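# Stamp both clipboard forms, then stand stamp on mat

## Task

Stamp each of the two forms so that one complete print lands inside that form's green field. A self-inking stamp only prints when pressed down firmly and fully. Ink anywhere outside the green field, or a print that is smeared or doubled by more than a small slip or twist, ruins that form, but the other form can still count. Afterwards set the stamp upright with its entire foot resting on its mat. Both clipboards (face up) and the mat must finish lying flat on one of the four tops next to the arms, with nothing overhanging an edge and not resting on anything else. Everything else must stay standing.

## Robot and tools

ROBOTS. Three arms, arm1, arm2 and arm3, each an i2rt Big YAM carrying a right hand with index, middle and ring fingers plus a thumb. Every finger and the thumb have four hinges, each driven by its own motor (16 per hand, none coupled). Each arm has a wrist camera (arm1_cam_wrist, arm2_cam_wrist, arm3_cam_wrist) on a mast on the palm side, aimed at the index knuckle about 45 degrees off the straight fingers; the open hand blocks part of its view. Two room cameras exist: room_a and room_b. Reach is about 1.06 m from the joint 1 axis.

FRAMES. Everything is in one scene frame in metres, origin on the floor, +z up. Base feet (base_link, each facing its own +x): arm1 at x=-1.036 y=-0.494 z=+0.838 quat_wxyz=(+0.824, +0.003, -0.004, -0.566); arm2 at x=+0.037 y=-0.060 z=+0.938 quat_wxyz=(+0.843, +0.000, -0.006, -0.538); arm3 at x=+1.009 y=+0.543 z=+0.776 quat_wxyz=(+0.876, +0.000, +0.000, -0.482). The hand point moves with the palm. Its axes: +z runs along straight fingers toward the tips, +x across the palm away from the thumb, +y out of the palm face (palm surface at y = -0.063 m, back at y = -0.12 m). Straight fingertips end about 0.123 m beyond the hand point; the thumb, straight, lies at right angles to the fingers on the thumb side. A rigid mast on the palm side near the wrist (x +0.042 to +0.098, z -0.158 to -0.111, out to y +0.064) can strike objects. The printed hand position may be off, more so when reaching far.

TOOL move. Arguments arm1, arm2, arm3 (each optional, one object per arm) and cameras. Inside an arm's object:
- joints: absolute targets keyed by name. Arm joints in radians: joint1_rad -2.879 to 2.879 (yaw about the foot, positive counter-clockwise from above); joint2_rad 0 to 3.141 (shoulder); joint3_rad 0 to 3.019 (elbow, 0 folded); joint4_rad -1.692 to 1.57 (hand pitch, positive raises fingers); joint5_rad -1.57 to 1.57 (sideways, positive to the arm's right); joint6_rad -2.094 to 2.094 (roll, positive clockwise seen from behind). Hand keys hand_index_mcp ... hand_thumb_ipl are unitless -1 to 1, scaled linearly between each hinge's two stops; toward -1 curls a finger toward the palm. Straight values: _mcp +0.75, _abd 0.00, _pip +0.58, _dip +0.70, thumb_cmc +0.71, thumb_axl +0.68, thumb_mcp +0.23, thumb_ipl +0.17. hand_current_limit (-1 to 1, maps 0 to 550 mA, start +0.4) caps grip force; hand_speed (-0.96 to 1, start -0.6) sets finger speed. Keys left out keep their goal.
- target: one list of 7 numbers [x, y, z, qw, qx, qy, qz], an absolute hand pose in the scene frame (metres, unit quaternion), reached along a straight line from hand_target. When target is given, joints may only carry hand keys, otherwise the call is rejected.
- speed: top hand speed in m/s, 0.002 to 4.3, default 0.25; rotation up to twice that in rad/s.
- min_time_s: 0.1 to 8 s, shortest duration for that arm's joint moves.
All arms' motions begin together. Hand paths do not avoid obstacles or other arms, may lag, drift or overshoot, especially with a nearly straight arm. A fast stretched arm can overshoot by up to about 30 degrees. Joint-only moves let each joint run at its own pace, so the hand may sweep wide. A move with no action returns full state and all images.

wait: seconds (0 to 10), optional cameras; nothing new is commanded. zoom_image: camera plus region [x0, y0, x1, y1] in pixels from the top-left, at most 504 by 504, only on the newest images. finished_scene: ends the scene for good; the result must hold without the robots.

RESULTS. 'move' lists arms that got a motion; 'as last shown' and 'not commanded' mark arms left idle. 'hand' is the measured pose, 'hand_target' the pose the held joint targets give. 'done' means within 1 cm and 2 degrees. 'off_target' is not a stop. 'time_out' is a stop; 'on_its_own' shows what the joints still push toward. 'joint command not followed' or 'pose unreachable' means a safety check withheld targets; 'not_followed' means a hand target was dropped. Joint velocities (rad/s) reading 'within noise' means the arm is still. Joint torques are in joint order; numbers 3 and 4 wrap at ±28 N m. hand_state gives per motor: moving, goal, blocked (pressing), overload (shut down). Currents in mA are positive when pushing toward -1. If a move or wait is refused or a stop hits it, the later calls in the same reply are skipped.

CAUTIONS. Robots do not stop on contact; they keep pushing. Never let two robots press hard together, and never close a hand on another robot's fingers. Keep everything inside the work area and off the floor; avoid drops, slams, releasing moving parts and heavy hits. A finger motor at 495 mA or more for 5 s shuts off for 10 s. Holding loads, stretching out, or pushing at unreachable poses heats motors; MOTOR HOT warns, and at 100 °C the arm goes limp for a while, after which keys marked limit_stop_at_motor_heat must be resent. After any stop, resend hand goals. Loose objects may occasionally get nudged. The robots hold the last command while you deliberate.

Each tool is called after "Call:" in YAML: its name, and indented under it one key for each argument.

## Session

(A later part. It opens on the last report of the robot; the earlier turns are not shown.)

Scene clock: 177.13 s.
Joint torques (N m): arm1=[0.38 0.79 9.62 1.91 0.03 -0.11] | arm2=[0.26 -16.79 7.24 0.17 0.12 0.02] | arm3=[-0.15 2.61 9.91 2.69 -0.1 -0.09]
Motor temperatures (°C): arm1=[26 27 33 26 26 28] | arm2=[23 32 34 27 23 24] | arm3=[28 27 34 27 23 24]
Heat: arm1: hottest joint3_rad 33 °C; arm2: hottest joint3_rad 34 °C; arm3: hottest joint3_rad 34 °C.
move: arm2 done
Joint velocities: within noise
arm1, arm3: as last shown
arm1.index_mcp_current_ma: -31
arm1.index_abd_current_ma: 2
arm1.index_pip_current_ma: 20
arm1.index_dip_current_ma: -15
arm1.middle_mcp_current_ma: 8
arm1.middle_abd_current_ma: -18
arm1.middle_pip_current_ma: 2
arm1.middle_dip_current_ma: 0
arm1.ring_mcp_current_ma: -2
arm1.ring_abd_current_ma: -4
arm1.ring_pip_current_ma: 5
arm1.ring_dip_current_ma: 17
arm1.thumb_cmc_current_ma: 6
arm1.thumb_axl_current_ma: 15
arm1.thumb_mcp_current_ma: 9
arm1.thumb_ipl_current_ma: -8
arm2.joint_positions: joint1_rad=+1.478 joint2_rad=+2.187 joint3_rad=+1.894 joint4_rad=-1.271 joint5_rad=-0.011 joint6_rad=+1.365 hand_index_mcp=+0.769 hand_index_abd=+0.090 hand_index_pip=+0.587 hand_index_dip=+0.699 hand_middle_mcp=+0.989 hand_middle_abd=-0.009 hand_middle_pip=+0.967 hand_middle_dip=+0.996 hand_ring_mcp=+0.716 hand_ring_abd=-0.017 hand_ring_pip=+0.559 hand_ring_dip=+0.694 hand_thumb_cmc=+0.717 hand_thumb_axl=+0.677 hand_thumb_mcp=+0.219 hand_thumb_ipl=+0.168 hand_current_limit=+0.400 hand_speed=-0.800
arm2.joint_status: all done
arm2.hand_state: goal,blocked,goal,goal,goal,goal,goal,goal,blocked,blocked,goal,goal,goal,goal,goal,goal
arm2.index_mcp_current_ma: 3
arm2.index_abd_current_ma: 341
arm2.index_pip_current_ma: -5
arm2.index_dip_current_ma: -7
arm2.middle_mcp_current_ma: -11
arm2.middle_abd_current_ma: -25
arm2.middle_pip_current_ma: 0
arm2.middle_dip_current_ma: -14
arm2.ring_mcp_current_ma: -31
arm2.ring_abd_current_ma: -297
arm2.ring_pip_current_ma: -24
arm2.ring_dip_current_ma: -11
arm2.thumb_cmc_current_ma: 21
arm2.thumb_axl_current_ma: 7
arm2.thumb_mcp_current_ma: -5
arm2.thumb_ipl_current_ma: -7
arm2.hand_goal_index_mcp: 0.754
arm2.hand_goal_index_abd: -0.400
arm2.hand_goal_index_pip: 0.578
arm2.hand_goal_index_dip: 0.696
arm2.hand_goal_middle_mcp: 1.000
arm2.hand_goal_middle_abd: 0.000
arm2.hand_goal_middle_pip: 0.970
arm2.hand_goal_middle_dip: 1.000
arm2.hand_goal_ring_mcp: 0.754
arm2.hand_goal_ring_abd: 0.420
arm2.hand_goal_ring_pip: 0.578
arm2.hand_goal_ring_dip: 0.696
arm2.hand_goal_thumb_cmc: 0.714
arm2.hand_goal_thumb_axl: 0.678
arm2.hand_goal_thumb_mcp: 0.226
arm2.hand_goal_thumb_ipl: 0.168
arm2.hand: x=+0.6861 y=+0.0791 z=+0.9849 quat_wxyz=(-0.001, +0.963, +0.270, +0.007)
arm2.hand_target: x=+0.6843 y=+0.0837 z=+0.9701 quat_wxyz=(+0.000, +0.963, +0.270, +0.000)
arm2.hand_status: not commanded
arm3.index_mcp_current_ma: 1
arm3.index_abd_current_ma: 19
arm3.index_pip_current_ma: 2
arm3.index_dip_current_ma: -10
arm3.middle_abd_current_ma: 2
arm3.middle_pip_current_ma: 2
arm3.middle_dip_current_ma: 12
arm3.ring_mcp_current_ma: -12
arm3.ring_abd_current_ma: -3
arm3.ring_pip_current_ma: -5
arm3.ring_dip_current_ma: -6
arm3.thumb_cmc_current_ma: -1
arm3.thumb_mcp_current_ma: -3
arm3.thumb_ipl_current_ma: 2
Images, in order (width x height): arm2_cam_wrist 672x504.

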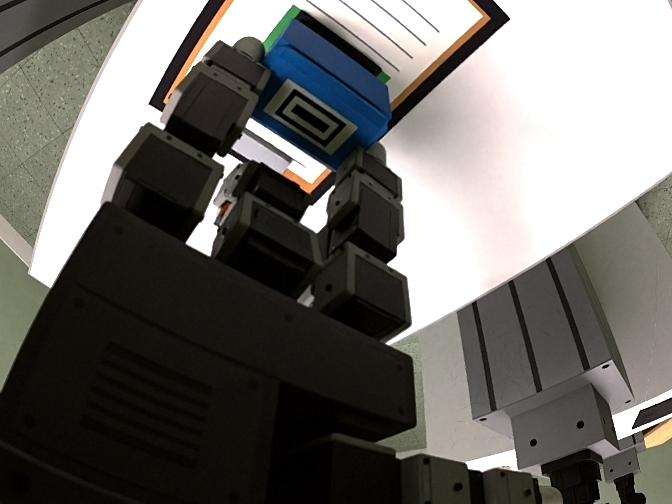

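Call:
move:
  arm2: {"target": [0.6855, 0.0835, 0.958, 0.0, 0.963, 0.2700, 0.0], "speed": 0.06}
  cameras: ["arm2_cam_wrist"]

Call:
zoom_image:
  camera: "arm2_cam_wrist"
  region: [220, 0, 430, 180]

Scene clock: 178.77 s.
Joint torques (N m): arm1=[0.32 0.79 9.63 1.91 0.03 -0.12] | arm2=[0.21 -15.91 6.72 0.66 0.04 0.02] | arm3=[-0.09 2.55 9.92 2.81 -0.07 -0.1]
Motor temperatures (°C): arm1=[26 27 33 26 26 28] | arm2=[23 32 34 27 23 24] | arm3=[28 27 34 27 23 24]
Heat: arm1: hottest joint3_rad 33 °C; arm2: hottest joint3_rad 34 °C; arm3: hottest joint3_rad 34 °C.
move: arm2 off_target
Joint velocities: within noise
arm1, arm3: as last shown
arm1.index_mcp_current_ma: -1
arm1.index_abd_current_ma: -5
arm1.index_pip_current_ma: 14
arm1.index_dip_current_ma: -6
arm1.middle_mcp_current_ma: 5
arm1.middle_abd_current_ma: -21
arm1.middle_pip_current_ma: 15
arm1.middle_dip_current_ma: -1
arm1.ring_mcp_current_ma: 27
arm1.ring_abd_current_ma: 8
arm1.ring_pip_current_ma: 3
arm1.ring_dip_current_ma: 5
arm1.thumb_cmc_current_ma: -2
arm1.thumb_axl_current_ma: 1
arm1.thumb_mcp_current_ma: -20
arm1.thumb_ipl_current_ma: -9
arm2.joint_positions: joint1_rad=+1.478 joint2_rad=+2.187 joint3_rad=+1.890 joint4_rad=-1.262 joint5_rad=-0.009 joint6_rad=+1.365 hand_index_mcp=+0.769 hand_index_abd=+0.090 hand_index_pip=+0.587 hand_index_dip=+0.698 hand_middle_mcp=+0.989 hand_middle_abd=-0.009 hand_middle_pip=+0.967 hand_middle_dip=+0.996 hand_ring_mcp=+0.717 hand_ring_abd=-0.017 hand_ring_pip=+0.563 hand_ring_dip=+0.698 hand_thumb_cmc=+0.717 hand_thumb_axl=+0.677 hand_thumb_mcp=+0.219 hand_thumb_ipl=+0.168 hand_current_limit=+0.400 hand_speed=-0.800
arm2.joint_status: not commanded
arm2.hand_state: goal,blocked,goal,goal,goal,goal,goal,goal,blocked,blocked,goal,goal,goal,goal,goal,goal
arm2.index_mcp_current_ma: 11
arm2.index_abd_current_ma: 337
arm2.index_pip_current_ma: -11
arm2.index_dip_current_ma: -4
arm2.middle_mcp_current_ma: -13
arm2.middle_abd_current_ma: -9
arm2.middle_pip_current_ma: 15
arm2.middle_dip_current_ma: -5
arm2.ring_mcp_current_ma: -30
arm2.ring_abd_current_ma: -308
arm2.ring_pip_current_ma: 1
arm2.ring_dip_current_ma: -1
arm2.thumb_cmc_current_ma: 2
arm2.thumb_axl_current_ma: 0
arm2.thumb_mcp_current_ma: -4
arm2.thumb_ipl_current_ma: -8
arm2.hand_goal_index_mcp: 0.754
arm2.hand_goal_index_abd: -0.400
arm2.hand_goal_index_pip: 0.578
arm2.hand_goal_index_dip: 0.696
arm2.hand_goal_middle_mcp: 1.000
arm2.hand_goal_middle_abd: 0.000
arm2.hand_goal_middle_pip: 0.970
arm2.hand_goal_middle_dip: 1.000
arm2.hand_goal_ring_mcp: 0.754
arm2.hand_goal_ring_abd: 0.420
arm2.hand_goal_ring_pip: 0.578
arm2.hand_goal_ring_dip: 0.696
arm2.hand_goal_thumb_cmc: 0.714
arm2.hand_goal_thumb_axl: 0.678
arm2.hand_goal_thumb_mcp: 0.226
arm2.hand_goal_thumb_ipl: 0.168
arm2.hand: x=+0.6870 y=+0.0791 z=+0.9835 quat_wxyz=(-0.001, +0.963, +0.270, +0.010)
arm2.hand_target: x=+0.6846 y=+0.0831 z=+0.9584 quat_wxyz=(+0.000, +0.963, +0.270, +0.000)
arm2.hand_status: off_target (0.026 m and 1.1 deg from the pose sent, 0.027 m and 0.8 deg at the start)
arm3.index_mcp_current_ma: 2
arm3.index_abd_current_ma: 14
arm3.index_pip_current_ma: 7
arm3.index_dip_current_ma: 5
arm3.middle_mcp_current_ma: 1
arm3.middle_abd_current_ma: -5
arm3.middle_pip_current_ma: -3
arm3.middle_dip_current_ma: 5
arm3.ring_mcp_current_ma: 11
arm3.ring_abd_current_ma: -7
arm3.ring_pip_current_ma: -14
arm3.ring_dip_current_ma: -9
arm3.thumb_cmc_current_ma: 7
arm3.thumb_axl_current_ma: 6
arm3.thumb_mcp_current_ma: 2
arm3.thumb_ipl_current_ma: -20
Images, in order (width x height): arm2_cam_wrist 672x504.

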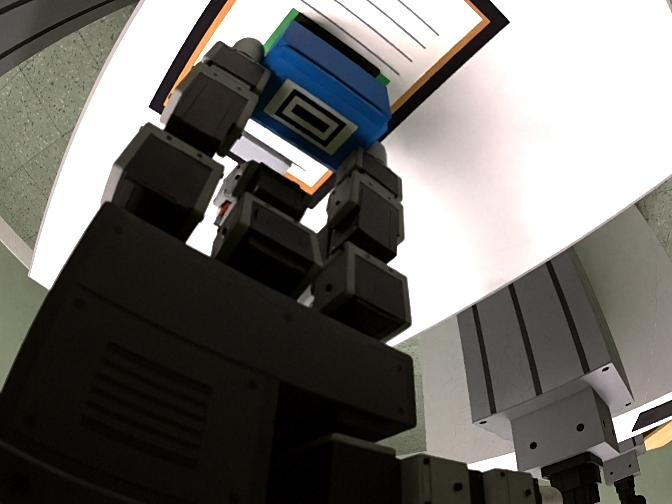

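Scaled by 2.400 from the camera's image (finer frame: 960x720).

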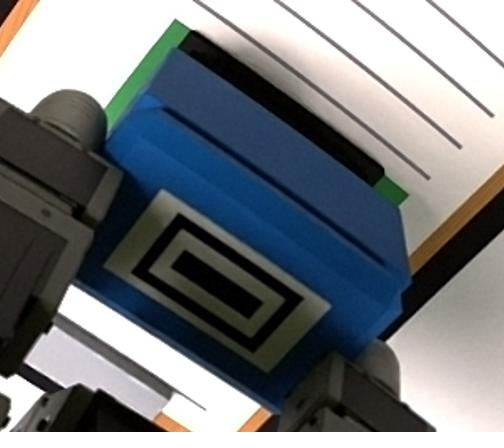

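Call:
move:
  arm2: {"target": [0.6865, 0.0805, 0.979, 0.0, 0.963, 0.2700, 0.0], "speed": 0.06}
  cameras: ["arm2_cam_wrist"]

Call:
zoom_image:
  camera: "arm2_cam_wrist"
  region: [220, 0, 430, 180]

Scene clock: 180.30 s.
Joint torques (N m): arm1=[0.38 0.79 9.62 1.91 0.03 -0.12] | arm2=[-0.26 -17.2 8.65 -0.64 0.04 -0.04] | arm3=[0.03 2.55 9.99 2.78 -0.08 -0.11]
Motor temperatures (°C): arm1=[26 27 33 26 26 28] | arm2=[23 32 33 27 23 24] | arm3=[28 27 34 27 23 24]
Heat: arm1: hottest joint3_rad 33 °C; arm2: hottest joint3_rad 33 °C; arm3: hottest joint3_rad 34 °C.
move: arm2 done
Joint velocities: within noise
arm1, arm3: as last shown
arm1.index_mcp_current_ma: -13
arm1.index_abd_current_ma: 12
arm1.index_pip_current_ma: 17
arm1.index_dip_current_ma: -8
arm1.middle_mcp_current_ma: 6
arm1.middle_pip_current_ma: 10
arm1.middle_dip_current_ma: 8
arm1.ring_mcp_current_ma: 3
arm1.ring_abd_current_ma: -13
arm1.ring_pip_current_ma: 5
arm1.ring_dip_current_ma: 3
arm1.thumb_cmc_current_ma: -6
arm1.thumb_axl_current_ma: -8
arm1.thumb_mcp_current_ma: 1
arm1.thumb_ipl_current_ma: -10
arm2.joint_positions: joint1_rad=+1.478 joint2_rad=+2.187 joint3_rad=+1.890 joint4_rad=-1.268 joint5_rad=-0.009 joint6_rad=+1.365 hand_index_mcp=+0.769 hand_index_abd=+0.089 hand_index_pip=+0.587 hand_index_dip=+0.699 hand_middle_mcp=+0.989 hand_middle_abd=-0.009 hand_middle_pip=+0.967 hand_middle_dip=+0.996 hand_ring_mcp=+0.716 hand_ring_abd=-0.018 hand_ring_pip=+0.563 hand_ring_dip=+0.697 hand_thumb_cmc=+0.717 hand_thumb_axl=+0.677 hand_thumb_mcp=+0.219 hand_thumb_ipl=+0.168 hand_current_limit=+0.400 hand_speed=-0.800
arm2.joint_status: not commanded
arm2.hand_state: goal,blocked,goal,goal,goal,goal,goal,goal,blocked,blocked,goal,goal,goal,goal,goal,goal
arm2.index_mcp_current_ma: 16
arm2.index_abd_current_ma: 328
arm2.index_pip_current_ma: 8
arm2.index_dip_current_ma: 3
arm2.middle_mcp_current_ma: -4
arm2.middle_abd_current_ma: -19
arm2.middle_pip_current_ma: -2
arm2.middle_dip_current_ma: 11
arm2.ring_mcp_current_ma: -32
arm2.ring_abd_current_ma: -306
arm2.ring_pip_current_ma: 12
arm2.ring_dip_current_ma: -6
arm2.thumb_cmc_current_ma: -7
arm2.thumb_axl_current_ma: 1
arm2.thumb_mcp_current_ma: 2
arm2.thumb_ipl_current_ma: -10
arm2.hand_goal_index_mcp: 0.754
arm2.hand_goal_index_abd: -0.400
arm2.hand_goal_index_pip: 0.578
arm2.hand_goal_index_dip: 0.696
arm2.hand_goal_middle_mcp: 1.000
arm2.hand_goal_middle_abd: 0.000
arm2.hand_goal_middle_pip: 0.970
arm2.hand_goal_middle_dip: 1.000
arm2.hand_goal_ring_mcp: 0.754
arm2.hand_goal_ring_abd: 0.420
arm2.hand_goal_ring_pip: 0.578
arm2.hand_goal_ring_dip: 0.696
arm2.hand_goal_thumb_cmc: 0.714
arm2.hand_goal_thumb_axl: 0.678
arm2.hand_goal_thumb_mcp: 0.226
arm2.hand_goal_thumb_ipl: 0.168
arm2.hand: x=+0.6856 y=+0.0786 z=+0.9835 quat_wxyz=(+0.000, +0.963, +0.270, +0.007)
arm2.hand_target: x=+0.6863 y=+0.0804 z=+0.9789 quat_wxyz=(+0.000, +0.963, +0.270, +0.000)
arm2.hand_status: done (0.005 m and 0.8 deg from the pose sent, 0.005 m and 1.1 deg at the start)
arm3.index_mcp_current_ma: 12
arm3.index_abd_current_ma: -4
arm3.index_pip_current_ma: 2
arm3.index_dip_current_ma: -10
arm3.middle_mcp_current_ma: 11
arm3.middle_abd_current_ma: -16
arm3.middle_pip_current_ma: 3
arm3.middle_dip_current_ma: -1
arm3.ring_mcp_current_ma: -1
arm3.ring_abd_current_ma: -1
arm3.ring_pip_current_ma: 2
arm3.ring_dip_current_ma: -2
arm3.thumb_cmc_current_ma: 5
arm3.thumb_axl_current_ma: 5
arm3.thumb_ipl_current_ma: -10
Images, in order (width x height): arm2_cam_wrist 672x504.

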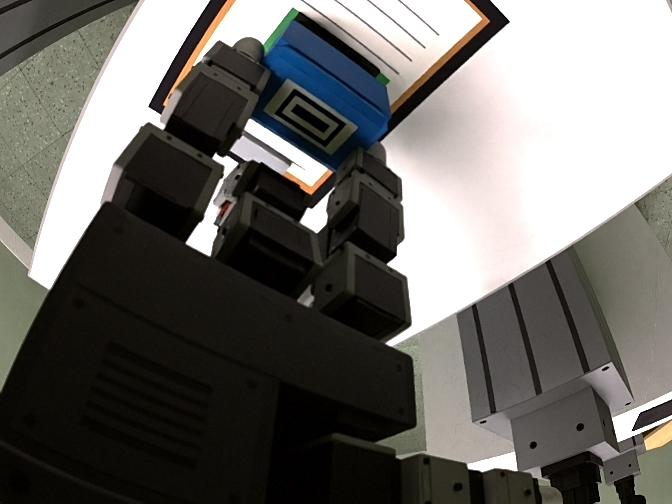

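Scaled by 2.400 from the camera's image (finer frame: 960x720).

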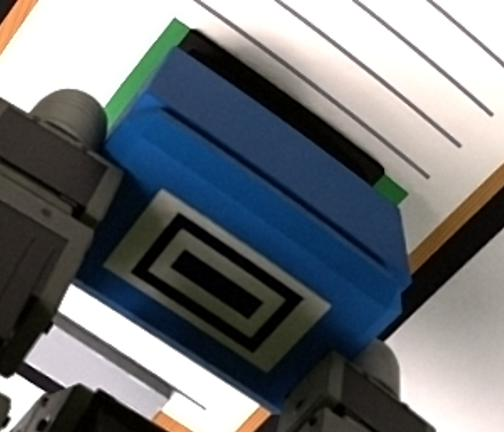

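Call:
move:
  arm2: {"joints": {"hand_index_abd": 0.28, "hand_ring_abd": -0.26, "hand_speed": -0.9}}
  cameras: ["arm2_cam_wrist"]

Call:
zoom_image:
  camera: "arm2_cam_wrist"
  region: [220, 0, 430, 180]

Scene clock: 183.17 s.
Joint torques (N m): arm1=[0.38 0.79 9.62 1.91 0.03 -0.12] | arm2=[-0.26 -17.2 8.62 -0.42 0.04 -0.04] | arm3=[0.03 2.43 9.99 2.67 -0.07 -0.13]
Motor temperatures (°C): arm1=[26 27 33 26 26 28] | arm2=[23 32 33 27 23 24] | arm3=[28 27 34 27 23 24]
Heat: arm1: hottest joint3_rad 33 °C; arm2: hottest joint3_rad 33 °C; arm3: hottest joint3_rad 34 °C.
move: arm2 off_target
Joint velocities: within noise
arm1, arm3: as last shown
arm1.index_mcp_current_ma: -17
arm1.index_abd_current_ma: 2
arm1.index_pip_current_ma: 8
arm1.index_dip_current_ma: -2
arm1.middle_mcp_current_ma: 1
arm1.middle_abd_current_ma: -14
arm1.middle_pip_current_ma: 13
arm1.middle_dip_current_ma: 17
arm1.ring_mcp_current_ma: 14
arm1.ring_abd_current_ma: -5
arm1.ring_pip_current_ma: 10
arm1.ring_dip_current_ma: 4
arm1.thumb_cmc_current_ma: 6
arm1.thumb_axl_current_ma: -10
arm1.thumb_mcp_current_ma: -6
arm1.thumb_ipl_current_ma: -7
arm2.joint_positions: joint1_rad=+1.478 joint2_rad=+2.187 joint3_rad=+1.890 joint4_rad=-1.275 joint5_rad=-0.009 joint6_rad=+1.365 hand_index_mcp=+0.754 hand_index_abd=+0.260 hand_index_pip=+0.577 hand_index_dip=+0.699 hand_middle_mcp=+0.989 hand_middle_abd=-0.008 hand_middle_pip=+0.967 hand_middle_dip=+0.996 hand_ring_mcp=+0.726 hand_ring_abd=-0.174 hand_ring_pip=+0.575 hand_ring_dip=+0.698 hand_thumb_cmc=+0.717 hand_thumb_axl=+0.677 hand_thumb_mcp=+0.219 hand_thumb_ipl=+0.168 hand_current_limit=+0.400 hand_speed=-0.900
arm2.joint_status: hand_index_abd off_target (ended at +0.260, target +0.280); hand_ring_abd off_target (ended at -0.174, target -0.260); the others done
arm2.hand_state: goal,blocked,goal,goal,goal,goal,goal,goal,blocked,blocked,goal,goal,goal,goal,goal,goal
arm2.index_mcp_current_ma: 2
arm2.index_abd_current_ma: 13
arm2.index_pip_current_ma: -22
arm2.index_dip_current_ma: -12
arm2.middle_mcp_current_ma: 4
arm2.middle_abd_current_ma: -4
arm2.middle_pip_current_ma: -6
arm2.middle_dip_current_ma: 10
arm2.ring_mcp_current_ma: -23
arm2.ring_abd_current_ma: 20
arm2.ring_pip_current_ma: -19
arm2.ring_dip_current_ma: -10
arm2.thumb_cmc_current_ma: 18
arm2.thumb_axl_current_ma: 11
arm2.thumb_mcp_current_ma: 7
arm2.thumb_ipl_current_ma: -2
arm2.hand_goal_index_mcp: 0.754
arm2.hand_goal_index_abd: 0.280
arm2.hand_goal_index_pip: 0.578
arm2.hand_goal_index_dip: 0.696
arm2.hand_goal_middle_mcp: 1.000
arm2.hand_goal_middle_abd: 0.000
arm2.hand_goal_middle_pip: 0.970
arm2.hand_goal_middle_dip: 1.000
arm2.hand_goal_ring_mcp: 0.754
arm2.hand_goal_ring_abd: -0.260
arm2.hand_goal_ring_pip: 0.578
arm2.hand_goal_ring_dip: 0.696
arm2.hand_goal_thumb_cmc: 0.714
arm2.hand_goal_thumb_axl: 0.678
arm2.hand_goal_thumb_mcp: 0.226
arm2.hand_goal_thumb_ipl: 0.168
arm2.hand: x=+0.6839 y=+0.0780 z=+0.9836 quat_wxyz=(+0.000, +0.963, +0.270, +0.003)
arm2.hand_target: x=+0.6863 y=+0.0804 z=+0.9789 quat_wxyz=(+0.000, +0.963, +0.270, +0.000)
arm2.hand_status: not commanded
arm3.index_mcp_current_ma: 16
arm3.index_abd_current_ma: 11
arm3.index_pip_current_ma: 5
arm3.index_dip_current_ma: 1
arm3.middle_mcp_current_ma: -2
arm3.middle_abd_current_ma: -3
arm3.middle_pip_current_ma: -7
arm3.middle_dip_current_ma: 18
arm3.ring_mcp_current_ma: -10
arm3.ring_abd_current_ma: -17
arm3.ring_pip_current_ma: -2
arm3.ring_dip_current_ma: 15
arm3.thumb_cmc_current_ma: -6
arm3.thumb_axl_current_ma: 15
arm3.thumb_mcp_current_ma: -6
arm3.thumb_ipl_current_ma: 0
Images, in order (width x height): arm2_cam_wrist 672x504.

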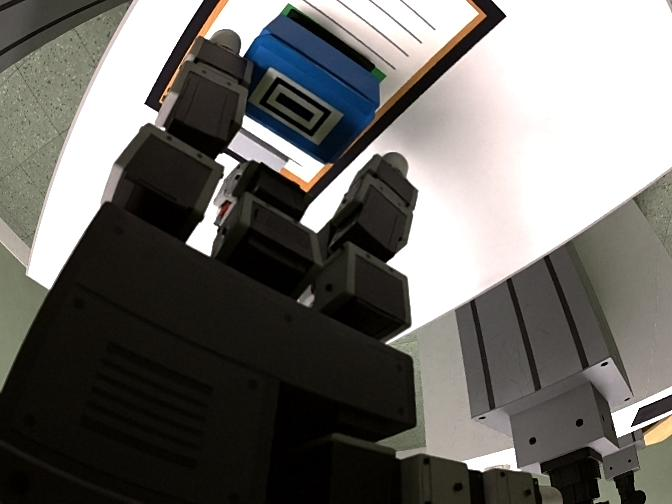

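Scaled by 2.400 from the camera's image (finer frame: 960x720).

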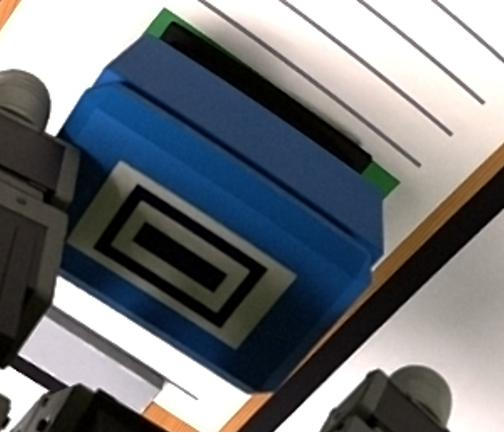

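Call:
move:
  arm2: {"joints": {"hand_index_abd": 0.32, "hand_ring_abd": -0.42, "hand_speed": -0.8}}

Call:
move:
  arm2: {"target": [0.694, 0.083, 1.09, 0.0, 0.963, 0.2700, 0.0], "speed": 0.3}
  cameras: ["arm2_cam_wrist"]

Call:
zoom_image:
  camera: "arm2_cam_wrist"
  region: [180, 0, 430, 180]

Scene clock: 184.83 s.
Joint torques (N m): arm1=[0.38 0.79 9.63 1.91 0.03 -0.12] | arm2=[-0.26 -17.14 8.62 -0.4 0.04 -0.04] | arm3=[-0.38 2.49 9.87 2.67 -0.06 -0.1]
Motor temperatures (°C): arm1=[26 27 33 26 26 28] | arm2=[23 32 33 27 23 24] | arm3=[28 27 34 27 23 24]
Heat: arm1: hottest joint3_rad 33 °C; arm2: hottest joint3_rad 33 °C; arm3: hottest joint3_rad 34 °C.
move: arm2 off_target
Joint velocities: within noise
arm1, arm3: as last shown
arm1.index_mcp_current_ma: -5
arm1.index_abd_current_ma: 1
arm1.index_pip_current_ma: -8
arm1.index_dip_current_ma: -13
arm1.middle_mcp_current_ma: 8
arm1.middle_abd_current_ma: -13
arm1.middle_pip_current_ma: 7
arm1.middle_dip_current_ma: -7
arm1.ring_mcp_current_ma: 18
arm1.ring_abd_current_ma: 1
arm1.ring_pip_current_ma: 2
arm1.ring_dip_current_ma: -14
arm1.thumb_cmc_current_ma: -5
arm1.thumb_axl_current_ma: 17
arm1.thumb_mcp_current_ma: 4
arm1.thumb_ipl_current_ma: -11
arm2.joint_positions: joint1_rad=+1.478 joint2_rad=+2.187 joint3_rad=+1.890 joint4_rad=-1.275 joint5_rad=-0.009 joint6_rad=+1.365 hand_index_mcp=+0.754 hand_index_abd=+0.299 hand_index_pip=+0.577 hand_index_dip=+0.699 hand_middle_mcp=+0.989 hand_middle_abd=-0.008 hand_middle_pip=+0.967 hand_middle_dip=+0.996 hand_ring_mcp=+0.739 hand_ring_abd=-0.399 hand_ring_pip=+0.573 hand_ring_dip=+0.698 hand_thumb_cmc=+0.717 hand_thumb_axl=+0.677 hand_thumb_mcp=+0.219 hand_thumb_ipl=+0.168 hand_current_limit=+0.400 hand_speed=-0.800
arm2.joint_status: hand_index_abd off_target (ended at +0.299, target +0.320); hand_ring_abd off_target (ended at -0.399, target -0.420); the others done
arm2.hand_state: goal,blocked,goal,goal,goal,goal,goal,goal,goal,blocked,goal,goal,goal,goal,goal,goal
arm2.index_mcp_current_ma: -6
arm2.index_abd_current_ma: -1
arm2.index_pip_current_ma: -17
arm2.index_dip_current_ma: 9
arm2.middle_mcp_current_ma: 1
arm2.middle_abd_current_ma: -17
arm2.middle_pip_current_ma: 9
arm2.middle_dip_current_ma: -15
arm2.ring_mcp_current_ma: -23
arm2.ring_abd_current_ma: 14
arm2.ring_pip_current_ma: -13
arm2.ring_dip_current_ma: -19
arm2.thumb_cmc_current_ma: -5
arm2.thumb_axl_current_ma: 16
arm2.thumb_mcp_current_ma: 28
arm2.thumb_ipl_current_ma: 9
arm2.hand_goal_index_mcp: 0.754
arm2.hand_goal_index_abd: 0.320
arm2.hand_goal_index_pip: 0.578
arm2.hand_goal_index_dip: 0.696
arm2.hand_goal_middle_mcp: 1.000
arm2.hand_goal_middle_abd: 0.000
arm2.hand_goal_middle_pip: 0.970
arm2.hand_goal_middle_dip: 1.000
arm2.hand_goal_ring_mcp: 0.754
arm2.hand_goal_ring_abd: -0.420
arm2.hand_goal_ring_pip: 0.578
arm2.hand_goal_ring_dip: 0.696
arm2.hand_goal_thumb_cmc: 0.714
arm2.hand_goal_thumb_axl: 0.678
arm2.hand_goal_thumb_mcp: 0.226
arm2.hand_goal_thumb_ipl: 0.168
arm2.hand: x=+0.6839 y=+0.0780 z=+0.9836 quat_wxyz=(+0.000, +0.963, +0.270, +0.003)
arm2.hand_target: x=+0.6863 y=+0.0804 z=+0.9789 quat_wxyz=(+0.000, +0.963, +0.270, +0.000)
arm2.hand_status: not commanded
arm3.index_mcp_current_ma: 5
arm3.index_abd_current_ma: -2
arm3.index_pip_current_ma: -11
arm3.index_dip_current_ma: -6
arm3.middle_mcp_current_ma: -7
arm3.middle_abd_current_ma: 5
arm3.middle_pip_current_ma: -8
arm3.middle_dip_current_ma: 15
arm3.ring_mcp_current_ma: -7
arm3.ring_abd_current_ma: -7
arm3.ring_pip_current_ma: -4
arm3.ring_dip_current_ma: 11
arm3.thumb_cmc_current_ma: 11
arm3.thumb_axl_current_ma: 9
arm3.thumb_mcp_current_ma: -12
arm3.thumb_ipl_current_ma: -8
pictures: none

Scene clock: 186.07 s.
Joint torques (N m): arm1=[0.38 0.79 9.62 1.91 0.03 -0.12] | arm2=[-0.38 -17.67 9.98 -0.55 0.04 -0.06] | arm3=[-0.26 2.43 10.06 2.62 -0.09 -0.1]
Motor temperatures (°C): arm1=[26 27 33 26 26 28] | arm2=[23 32 33 27 23 24] | arm3=[28 27 34 27 23 24]
Heat: arm1: hottest joint3_rad 33 °C; arm2: hottest joint3_rad 33 °C; arm3: hottest joint3_rad 34 °C.
move: arm2 done
Joint velocities: within noise
arm1, arm3: as last shown
arm1.index_mcp_current_ma: -14
arm1.index_abd_current_ma: 3
arm1.index_pip_current_ma: 1
arm1.index_dip_current_ma: -19
arm1.middle_mcp_current_ma: 1
arm1.middle_abd_current_ma: -12
arm1.middle_dip_current_ma: 9
arm1.ring_mcp_current_ma: 0
arm1.ring_pip_current_ma: 16
arm1.ring_dip_current_ma: 14
arm1.thumb_cmc_current_ma: 9
arm1.thumb_axl_current_ma: -15
arm1.thumb_mcp_current_ma: 6
arm1.thumb_ipl_current_ma: -13
arm2.joint_positions: joint1_rad=+1.478 joint2_rad=+2.161 joint3_rad=+2.120 joint4_rad=-1.546 joint5_rad=-0.009 joint6_rad=+1.365 hand_index_mcp=+0.754 hand_index_abd=+0.299 hand_index_pip=+0.577 hand_index_dip=+0.699 hand_middle_mcp=+0.989 hand_middle_abd=-0.009 hand_middle_pip=+0.967 hand_middle_dip=+0.996 hand_ring_mcp=+0.739 hand_ring_abd=-0.399 hand_ring_pip=+0.573 hand_ring_dip=+0.698 hand_thumb_cmc=+0.717 hand_thumb_axl=+0.677 hand_thumb_mcp=+0.219 hand_thumb_ipl=+0.168 hand_current_limit=+0.400 hand_speed=-0.800
arm2.joint_status: not commanded
arm2.hand_state: goal,blocked,goal,goal,goal,goal,goal,goal,goal,blocked,goal,goal,goal,goal,goal,goal
arm2.index_mcp_current_ma: -7
arm2.index_abd_current_ma: -9
arm2.index_pip_current_ma: 3
arm2.index_dip_current_ma: 10
arm2.middle_mcp_current_ma: -8
arm2.middle_abd_current_ma: 5
arm2.middle_pip_current_ma: 2
arm2.middle_dip_current_ma: -14
arm2.ring_mcp_current_ma: -5
arm2.ring_abd_current_ma: -2
arm2.ring_pip_current_ma: -11
arm2.ring_dip_current_ma: 15
arm2.thumb_cmc_current_ma: 23
arm2.thumb_axl_current_ma: -11
arm2.thumb_mcp_current_ma: 8
arm2.thumb_ipl_current_ma: 5
arm2.hand_goal_index_mcp: 0.754
arm2.hand_goal_index_abd: 0.320
arm2.hand_goal_index_pip: 0.578
arm2.hand_goal_index_dip: 0.696
arm2.hand_goal_middle_mcp: 1.000
arm2.hand_goal_middle_abd: 0.000
arm2.hand_goal_middle_pip: 0.970
arm2.hand_goal_middle_dip: 1.000
arm2.hand_goal_ring_mcp: 0.754
arm2.hand_goal_ring_abd: -0.420
arm2.hand_goal_ring_pip: 0.578
arm2.hand_goal_ring_dip: 0.696
arm2.hand_goal_thumb_cmc: 0.714
arm2.hand_goal_thumb_axl: 0.678
arm2.hand_goal_thumb_mcp: 0.226
arm2.hand_goal_thumb_ipl: 0.168
arm2.hand: x=+0.6881 y=+0.0805 z=+1.0867 quat_wxyz=(+0.000, +0.963, +0.270, -0.004)
arm2.hand_target: x=+0.6938 y=+0.0829 z=+1.0901 quat_wxyz=(+0.000, +0.963, +0.270, +0.000)
arm2.hand_status: done (0.007 m and 0.5 deg from the pose sent, 0.107 m and 0.4 deg at the start)
arm3.index_mcp_current_ma: 4
arm3.index_abd_current_ma: 4
arm3.index_pip_current_ma: -17
arm3.index_dip_current_ma: -15
arm3.middle_mcp_current_ma: 17
arm3.middle_abd_current_ma: -7
arm3.middle_pip_current_ma: 12
arm3.middle_dip_current_ma: -6
arm3.ring_mcp_current_ma: 3
arm3.ring_abd_current_ma: 2
arm3.ring_pip_current_ma: 4
arm3.ring_dip_current_ma: 4
arm3.thumb_cmc_current_ma: 9
arm3.thumb_axl_current_ma: 1
arm3.thumb_mcp_current_ma: -4
arm3.thumb_ipl_current_ma: -13
Images, in order (width x height): arm2_cam_wrist 672x504.

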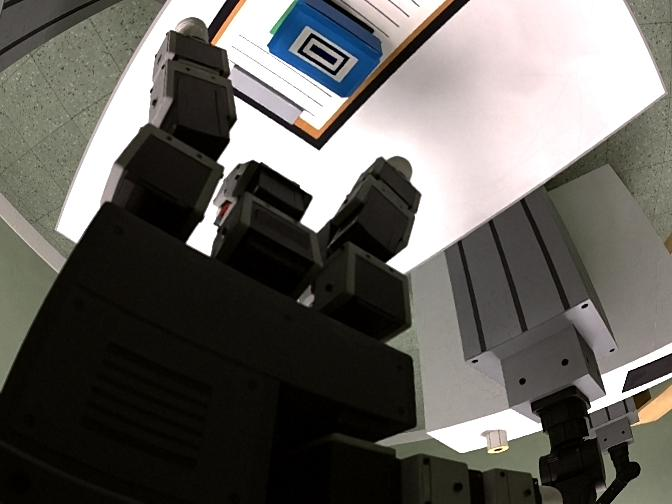

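Scaled by 2.016 from the camera's image (finer frame: 960x720).

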